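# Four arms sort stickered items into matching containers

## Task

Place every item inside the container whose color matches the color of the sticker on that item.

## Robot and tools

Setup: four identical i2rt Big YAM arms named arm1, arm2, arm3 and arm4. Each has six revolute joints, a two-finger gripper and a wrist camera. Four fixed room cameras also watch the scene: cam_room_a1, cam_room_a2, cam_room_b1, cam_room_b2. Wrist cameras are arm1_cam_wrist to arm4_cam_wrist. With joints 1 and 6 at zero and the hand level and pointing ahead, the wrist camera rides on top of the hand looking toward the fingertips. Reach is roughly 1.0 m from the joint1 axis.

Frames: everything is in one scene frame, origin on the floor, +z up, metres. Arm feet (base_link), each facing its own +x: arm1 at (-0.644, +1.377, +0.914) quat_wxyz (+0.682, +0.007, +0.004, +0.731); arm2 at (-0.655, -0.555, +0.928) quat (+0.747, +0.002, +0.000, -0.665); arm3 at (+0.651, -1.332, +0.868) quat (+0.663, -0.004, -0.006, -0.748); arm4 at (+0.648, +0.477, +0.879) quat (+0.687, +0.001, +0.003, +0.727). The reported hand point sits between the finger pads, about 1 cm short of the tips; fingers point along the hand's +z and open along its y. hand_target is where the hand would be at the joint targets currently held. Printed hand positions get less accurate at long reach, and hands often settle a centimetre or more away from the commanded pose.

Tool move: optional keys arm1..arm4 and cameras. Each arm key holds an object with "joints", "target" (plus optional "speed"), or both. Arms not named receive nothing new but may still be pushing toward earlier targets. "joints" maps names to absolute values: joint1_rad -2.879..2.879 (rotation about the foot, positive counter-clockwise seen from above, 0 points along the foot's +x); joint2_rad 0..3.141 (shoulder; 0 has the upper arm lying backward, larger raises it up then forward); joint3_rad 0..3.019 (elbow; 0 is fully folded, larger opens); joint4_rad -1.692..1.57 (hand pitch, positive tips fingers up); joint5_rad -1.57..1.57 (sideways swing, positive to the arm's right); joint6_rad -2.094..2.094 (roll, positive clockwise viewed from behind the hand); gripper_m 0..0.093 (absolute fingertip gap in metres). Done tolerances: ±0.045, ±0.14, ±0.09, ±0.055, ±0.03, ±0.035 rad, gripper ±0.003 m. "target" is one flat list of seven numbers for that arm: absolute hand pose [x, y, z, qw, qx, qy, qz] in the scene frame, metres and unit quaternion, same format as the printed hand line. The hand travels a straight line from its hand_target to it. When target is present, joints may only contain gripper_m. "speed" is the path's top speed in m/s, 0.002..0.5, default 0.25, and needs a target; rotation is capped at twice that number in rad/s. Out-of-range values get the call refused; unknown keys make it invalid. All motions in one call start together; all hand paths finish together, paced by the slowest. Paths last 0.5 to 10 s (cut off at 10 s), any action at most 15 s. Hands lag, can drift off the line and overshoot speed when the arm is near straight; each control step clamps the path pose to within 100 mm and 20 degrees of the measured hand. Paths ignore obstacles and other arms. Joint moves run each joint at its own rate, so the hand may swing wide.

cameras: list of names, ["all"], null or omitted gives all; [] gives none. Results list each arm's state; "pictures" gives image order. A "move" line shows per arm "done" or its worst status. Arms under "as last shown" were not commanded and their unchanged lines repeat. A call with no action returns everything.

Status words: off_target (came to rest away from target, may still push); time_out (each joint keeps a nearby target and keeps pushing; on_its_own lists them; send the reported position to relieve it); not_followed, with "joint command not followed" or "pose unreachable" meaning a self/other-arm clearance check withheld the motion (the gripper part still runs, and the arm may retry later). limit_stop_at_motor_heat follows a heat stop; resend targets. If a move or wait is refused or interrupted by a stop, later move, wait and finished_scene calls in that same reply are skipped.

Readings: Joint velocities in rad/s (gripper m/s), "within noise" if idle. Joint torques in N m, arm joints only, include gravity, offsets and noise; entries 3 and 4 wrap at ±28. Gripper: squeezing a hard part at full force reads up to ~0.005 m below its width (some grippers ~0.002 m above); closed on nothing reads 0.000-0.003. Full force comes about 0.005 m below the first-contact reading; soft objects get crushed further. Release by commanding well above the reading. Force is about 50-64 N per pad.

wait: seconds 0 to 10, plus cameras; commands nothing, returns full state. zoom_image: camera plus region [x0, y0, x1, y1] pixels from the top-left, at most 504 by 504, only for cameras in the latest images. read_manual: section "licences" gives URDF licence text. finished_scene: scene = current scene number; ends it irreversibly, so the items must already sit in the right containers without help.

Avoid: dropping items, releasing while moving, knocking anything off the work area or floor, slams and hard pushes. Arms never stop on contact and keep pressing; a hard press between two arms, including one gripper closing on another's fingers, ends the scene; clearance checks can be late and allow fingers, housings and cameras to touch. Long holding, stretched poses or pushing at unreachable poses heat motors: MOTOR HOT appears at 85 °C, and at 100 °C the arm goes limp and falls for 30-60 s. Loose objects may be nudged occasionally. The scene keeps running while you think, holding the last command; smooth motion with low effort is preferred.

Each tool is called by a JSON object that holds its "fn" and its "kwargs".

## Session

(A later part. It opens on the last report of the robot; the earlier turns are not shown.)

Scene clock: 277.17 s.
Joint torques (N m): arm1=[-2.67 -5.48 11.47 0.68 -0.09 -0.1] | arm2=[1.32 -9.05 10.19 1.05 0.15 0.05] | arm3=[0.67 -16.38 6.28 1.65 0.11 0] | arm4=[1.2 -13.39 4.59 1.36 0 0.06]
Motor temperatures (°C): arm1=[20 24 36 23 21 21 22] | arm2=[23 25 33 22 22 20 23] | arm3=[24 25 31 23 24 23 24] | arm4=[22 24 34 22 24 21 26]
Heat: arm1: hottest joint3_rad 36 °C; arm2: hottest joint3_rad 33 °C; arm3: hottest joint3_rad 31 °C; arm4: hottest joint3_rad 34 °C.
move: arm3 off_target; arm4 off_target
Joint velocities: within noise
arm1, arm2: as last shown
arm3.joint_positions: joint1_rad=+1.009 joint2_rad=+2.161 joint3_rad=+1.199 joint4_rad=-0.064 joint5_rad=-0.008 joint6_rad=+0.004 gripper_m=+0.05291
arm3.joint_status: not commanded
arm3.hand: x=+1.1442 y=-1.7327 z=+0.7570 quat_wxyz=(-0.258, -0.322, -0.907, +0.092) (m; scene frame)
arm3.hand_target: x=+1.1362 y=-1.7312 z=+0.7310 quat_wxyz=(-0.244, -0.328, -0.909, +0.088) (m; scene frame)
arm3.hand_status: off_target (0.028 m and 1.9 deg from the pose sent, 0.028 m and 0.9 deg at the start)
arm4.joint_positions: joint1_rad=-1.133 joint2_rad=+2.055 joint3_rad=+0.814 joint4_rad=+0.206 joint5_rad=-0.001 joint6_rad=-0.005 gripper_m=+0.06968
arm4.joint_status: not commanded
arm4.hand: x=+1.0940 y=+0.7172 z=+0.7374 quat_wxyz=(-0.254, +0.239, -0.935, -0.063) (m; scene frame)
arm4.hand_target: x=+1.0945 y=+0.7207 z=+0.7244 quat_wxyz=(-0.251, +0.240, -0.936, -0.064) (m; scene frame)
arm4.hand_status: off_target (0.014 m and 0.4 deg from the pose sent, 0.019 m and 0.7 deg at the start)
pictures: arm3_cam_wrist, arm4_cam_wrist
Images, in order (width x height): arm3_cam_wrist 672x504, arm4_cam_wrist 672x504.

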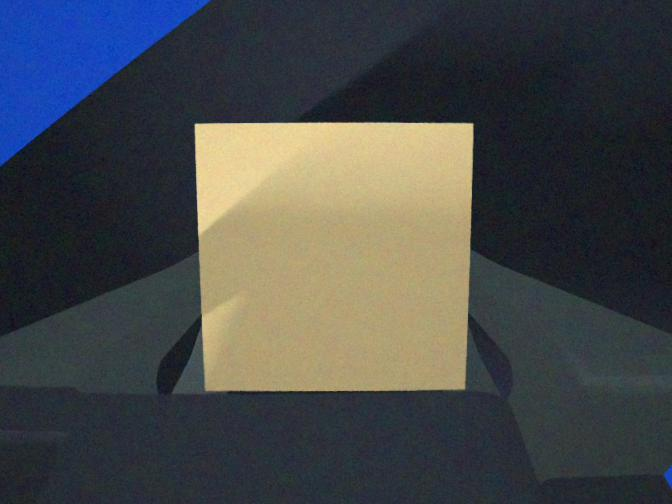

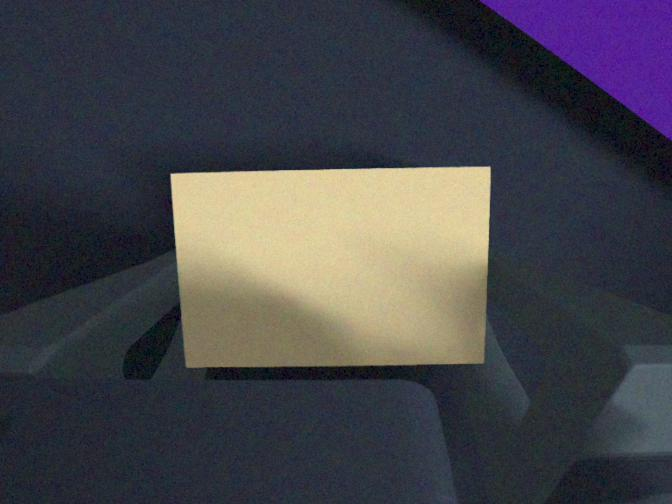

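{"fn": "move", "kwargs": {"arm3": {"target":[1.140,-1.733,0.748,0.2434,0.3280,0.9085,-0.0879],"speed":0.05}, "arm4": {"target":[1.095,0.721,0.714,0.2507,-0.2402,0.9355,0.0644],"speed":0.05}, "cameras": []}}

{"fn": "move", "kwargs": {"arm3": {"joints":{"gripper_m":0.08}}, "arm4": {"target":[1.094,0.719,0.73,0.2507,-0.2402,0.9355,0.0644],"speed":0.05}, "cameras": []}}

{"fn": "move", "kwargs": {"arm4": {"joints":{"gripper_m":0.09}}, "cameras": []}}

{"fn": "move", "kwargs": {"arm3": {"target":[1.125,-1.720,0.96,0.2434,0.3280,0.9085,-0.0879],"speed":0.15}, "arm4": {"target":[1.085,0.716,0.96,0.2507,-0.2402,0.9355,0.0644],"speed":0.15}, "cameras": ["arm3_cam_wrist","arm4_cam_wrist"]}}

Scene clock: 285.17 s.
Joint torques (N m): arm1=[-2.37 -5.3 11.29 0.75 -0.01 -0.06] | arm2=[1.38 -9.29 10.18 1.09 0.14 0.05] | arm3=[0.91 -19.31 6.99 0.13 0.14 0.01] | arm4=[1.08 -11.69 4.74 1.32 0.01 0.07]
Motor temperatures (°C): arm1=[20 24 36 23 21 21 22] | arm2=[23 25 33 22 22 20 23] | arm3=[24 25 30 23 24 23 24] | arm4=[22 24 34 22 24 21 26]
Heat: arm1: hottest joint3_rad 36 °C; arm2: hottest joint3_rad 33 °C; arm3: hottest joint3_rad 30 °C; arm4: hottest joint3_rad 34 °C.
move: arm3 done; arm4 off_target
Joint velocities: within noise
arm1, arm2: as last shown
arm3.joint_positions: joint1_rad=+1.009 joint2_rad=+2.161 joint3_rad=+1.199 joint4_rad=-0.067 joint5_rad=-0.007 joint6_rad=+0.006 gripper_m=+0.05291
arm3.joint_status: not commanded
arm3.hand: x=+1.1436 y=-1.7323 z=+0.7565 quat_wxyz=(-0.256, -0.322, -0.907, +0.091) (m; scene frame)
arm3.hand_target: x=+1.1399 y=-1.7330 z=+0.7482 quat_wxyz=(-0.244, -0.328, -0.908, +0.088) (m; scene frame)
arm3.hand_status: done (0.009 m and 1.6 deg from the pose sent, 0.010 m and 1.8 deg at the start)
arm4.joint_positions: joint1_rad=-1.133 joint2_rad=+2.061 joint3_rad=+0.814 joint4_rad=+0.232 joint5_rad=-0.001 joint6_rad=-0.005 gripper_m=+0.06968
arm4.joint_status: not commanded
arm4.hand: x=+1.0971 y=+0.7189 z=+0.7374 quat_wxyz=(-0.263, +0.238, -0.933, -0.066) (m; scene frame)
arm4.hand_target: x=+1.0938 y=+0.7203 z=+0.7151 quat_wxyz=(-0.251, +0.240, -0.936, -0.064) (m; scene frame)
arm4.hand_status: off_target (0.024 m and 1.5 deg from the pose sent, 0.024 m and 0.4 deg at the start)
pictures: none
No camera images: "cameras" was empty.

Scene clock: 286.13 s.
Joint torques (N m): arm1=[-1.85 -5.36 11.36 0.77 -0.02 -0.01] | arm2=[1.32 -9.29 10.19 1.05 0.15 0.05] | arm3=[0.97 -19.6 6.91 0.7 0.12 -0.01] | arm4=[0.85 -15.44 4.04 0.09 -0.02 0.06]
Motor temperatures (°C): arm1=[20 24 36 23 21 21 22] | arm2=[23 25 33 22 22 20 23] | arm3=[24 25 30 23 24 23 24] | arm4=[22 24 33 22 24 21 26]
Heat: arm1: hottest joint3_rad 36 °C; arm2: hottest joint3_rad 33 °C; arm3: hottest joint3_rad 30 °C; arm4: hottest joint3_rad 33 °C.
move: arm3 done; arm4 done
Joint velocities: within noise
arm1.joint_positions: joint1_rad=-2.241 joint2_rad=+1.192 joint3_rad=+1.075 joint4_rad=-1.079 joint5_rad=-0.005 joint6_rad=+0.010 gripper_m=+0.09297
arm1.joint_status: not commanded
arm1.hand: x=-0.2984 y=+1.1424 z=+1.1421 quat_wxyz=(-0.171, -0.295, -0.939, +0.053) (m; scene frame)
arm1.hand_target: x=-0.3000 y=+1.1401 z=+1.1400 quat_wxyz=(-0.166, -0.295, -0.939, +0.052) (m; scene frame)
arm1.hand_status: not commanded
arm2.joint_positions: joint1_rad=+0.916 joint2_rad=+1.202 joint3_rad=+1.051 joint4_rad=-1.038 joint5_rad=+0.002 joint6_rad=+0.006 gripper_m=+0.08493
arm2.joint_status: not commanded
arm2.hand: x=-0.2969 y=-0.7707 z=+1.1508 quat_wxyz=(-0.183, -0.264, -0.946, +0.049) (m; scene frame)
arm2.hand_target: x=-0.3001 y=-0.7661 z=+1.1402 quat_wxyz=(-0.168, -0.261, -0.950, +0.046) (m; scene frame)
arm2.hand_status: not commanded
arm3.joint_positions: joint1_rad=+1.009 joint2_rad=+2.164 joint3_rad=+1.199 joint4_rad=-0.082 joint5_rad=-0.007 joint6_rad=+0.006 gripper_m=+0.07997
arm3.joint_status: all done
arm3.hand: x=+1.1407 y=-1.7300 z=+0.7532 quat_wxyz=(-0.248, -0.324, -0.909, +0.089) (m; scene frame)
arm3.hand_target: x=+1.1399 y=-1.7330 z=+0.7482 quat_wxyz=(-0.244, -0.328, -0.908, +0.088) (m; scene frame)
arm3.hand_status: not commanded
arm4.joint_positions: joint1_rad=-1.133 joint2_rad=+2.061 joint3_rad=+0.814 joint4_rad=+0.230 joint5_rad=-0.001 joint6_rad=-0.005 gripper_m=+0.06968
arm4.joint_status: not commanded
arm4.hand: x=+1.0969 y=+0.7189 z=+0.7374 quat_wxyz=(-0.262, +0.238, -0.933, -0.066) (m; scene frame)
arm4.hand_target: x=+1.0939 y=+0.7189 z=+0.7302 quat_wxyz=(-0.251, +0.240, -0.936, -0.064) (m; scene frame)
arm4.hand_status: done (0.008 m and 1.4 deg from the pose sent, 0.008 m and 1.5 deg at the start)
pictures: none
No camera images: "cameras" was empty.

Scene clock: 286.63 s.
Joint torques (N m): arm1=[-2.08 -5.3 11.38 0.8 -0.06 -0.02] | arm2=[1.32 -9.17 10.22 1.09 0.15 0.05] | arm3=[0.85 -19.49 6.87 0.69 0.11 0] | arm4=[0.73 -15.62 3.95 0.32 0.01 0.04]
Motor temperatures (°C): arm1=[20 24 36 23 21 21 22] | arm2=[23 25 33 22 22 20 23] | arm3=[24 25 30 23 24 23 24] | arm4=[22 24 33 22 24 21 26]
Heat: arm1: hottest joint3_rad 36 °C; arm2: hottest joint3_rad 33 °C; arm3: hottest joint3_rad 30 °C; arm4: hottest joint3_rad 33 °C.
move: arm4 done
Joint velocities: within noise
arm1, arm2, arm3: as last shown
arm4.joint_positions: joint1_rad=-1.133 joint2_rad=+2.061 joint3_rad=+0.814 joint4_rad=+0.227 joint5_rad=-0.001 joint6_rad=-0.005 gripper_m=+0.08990
arm4.joint_status: all done
arm4.hand: x=+1.0964 y=+0.7188 z=+0.7370 quat_wxyz=(-0.261, +0.238, -0.933, -0.065) (m; scene frame)
arm4.hand_target: x=+1.0939 y=+0.7190 z=+0.7302 quat_wxyz=(-0.251, +0.240, -0.936, -0.064) (m; scene frame)
arm4.hand_status: not commanded
pictures: none
No camera images: "cameras" was empty.

Scene clock: 288.83 s.
Joint torques (N m): arm1=[-2.73 -5.48 11.44 0.64 -0.08 -0.01] | arm2=[1.38 -9.17 10.21 1.06 0.15 0.06] | arm3=[0.67 -18.37 12.14 0.58 0.06 -0.03] | arm4=[1.2 -13.39 10 0.4 0.07 0.08]
Motor temperatures (°C): arm1=[20 24 36 23 21 21 22] | arm2=[23 25 33 22 22 20 23] | arm3=[24 25 30 23 24 23 24] | arm4=[22 24 33 22 24 21 26]
Heat: arm1: hottest joint3_rad 36 °C; arm2: hottest joint3_rad 33 °C; arm3: hottest joint3_rad 30 °C; arm4: hottest joint3_rad 33 °C.
move: arm3 off_target; arm4 off_target
Joint velocities: within noise
arm1, arm2: as last shown
arm3.joint_positions: joint1_rad=+1.009 joint2_rad=+1.765 joint3_rad=+1.194 joint4_rad=-0.532 joint5_rad=-0.007 joint6_rad=+0.006 gripper_m=+0.07997
arm3.joint_status: not commanded
arm3.hand: x=+1.1123 y=-1.7047 z=+0.9363 quat_wxyz=(-0.223, -0.326, -0.915, +0.080) (m; scene frame)
arm3.hand_target: x=+1.1240 y=-1.7193 z=+0.9605 quat_wxyz=(-0.244, -0.328, -0.908, +0.088) (m; scene frame)
arm3.hand_status: off_target (0.031 m and 2.7 deg from the pose sent, 0.208 m and 0.7 deg at the start)
arm4.joint_positions: joint1_rad=-1.133 joint2_rad=+1.493 joint3_rad=+0.846 joint4_rad=-0.424 joint5_rad=-0.001 joint6_rad=-0.005 gripper_m=+0.08991
arm4.joint_status: not commanded
arm4.hand: x=+1.0732 y=+0.7065 z=+0.9436 quat_wxyz=(-0.237, +0.240, -0.939, -0.059) (m; scene frame)
arm4.hand_target: x=+1.0844 y=+0.7158 z=+0.9601 quat_wxyz=(-0.251, +0.240, -0.936, -0.064) (m; scene frame)
arm4.hand_status: off_target (0.022 m and 1.7 deg from the pose sent, 0.223 m and 1.2 deg at the start)
pictures: arm3_cam_wrist, arm4_cam_wrist
Images, in order (width x height): arm3_cam_wrist 672x504, arm4_cam_wrist 672x504.

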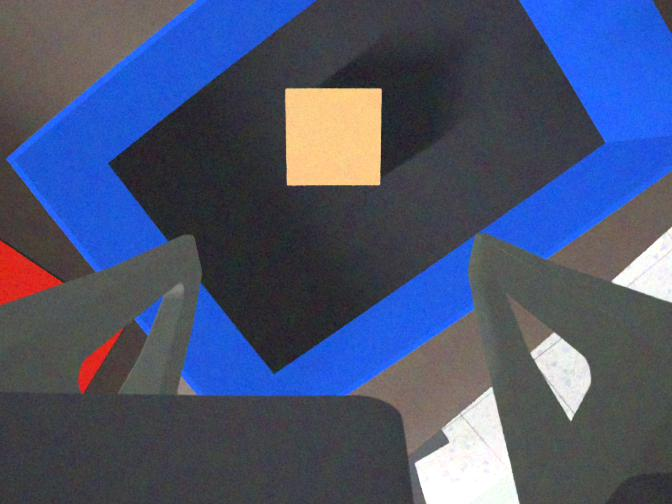

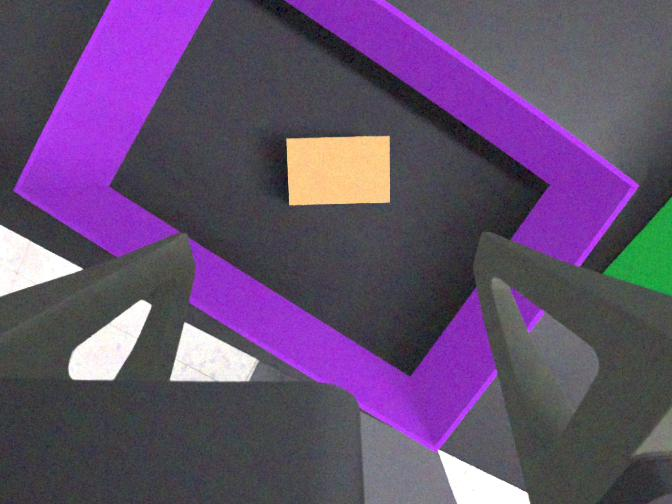

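{"fn": "finished_scene", "kwargs": {"scene": 3}}

The scene is finished: the task was done.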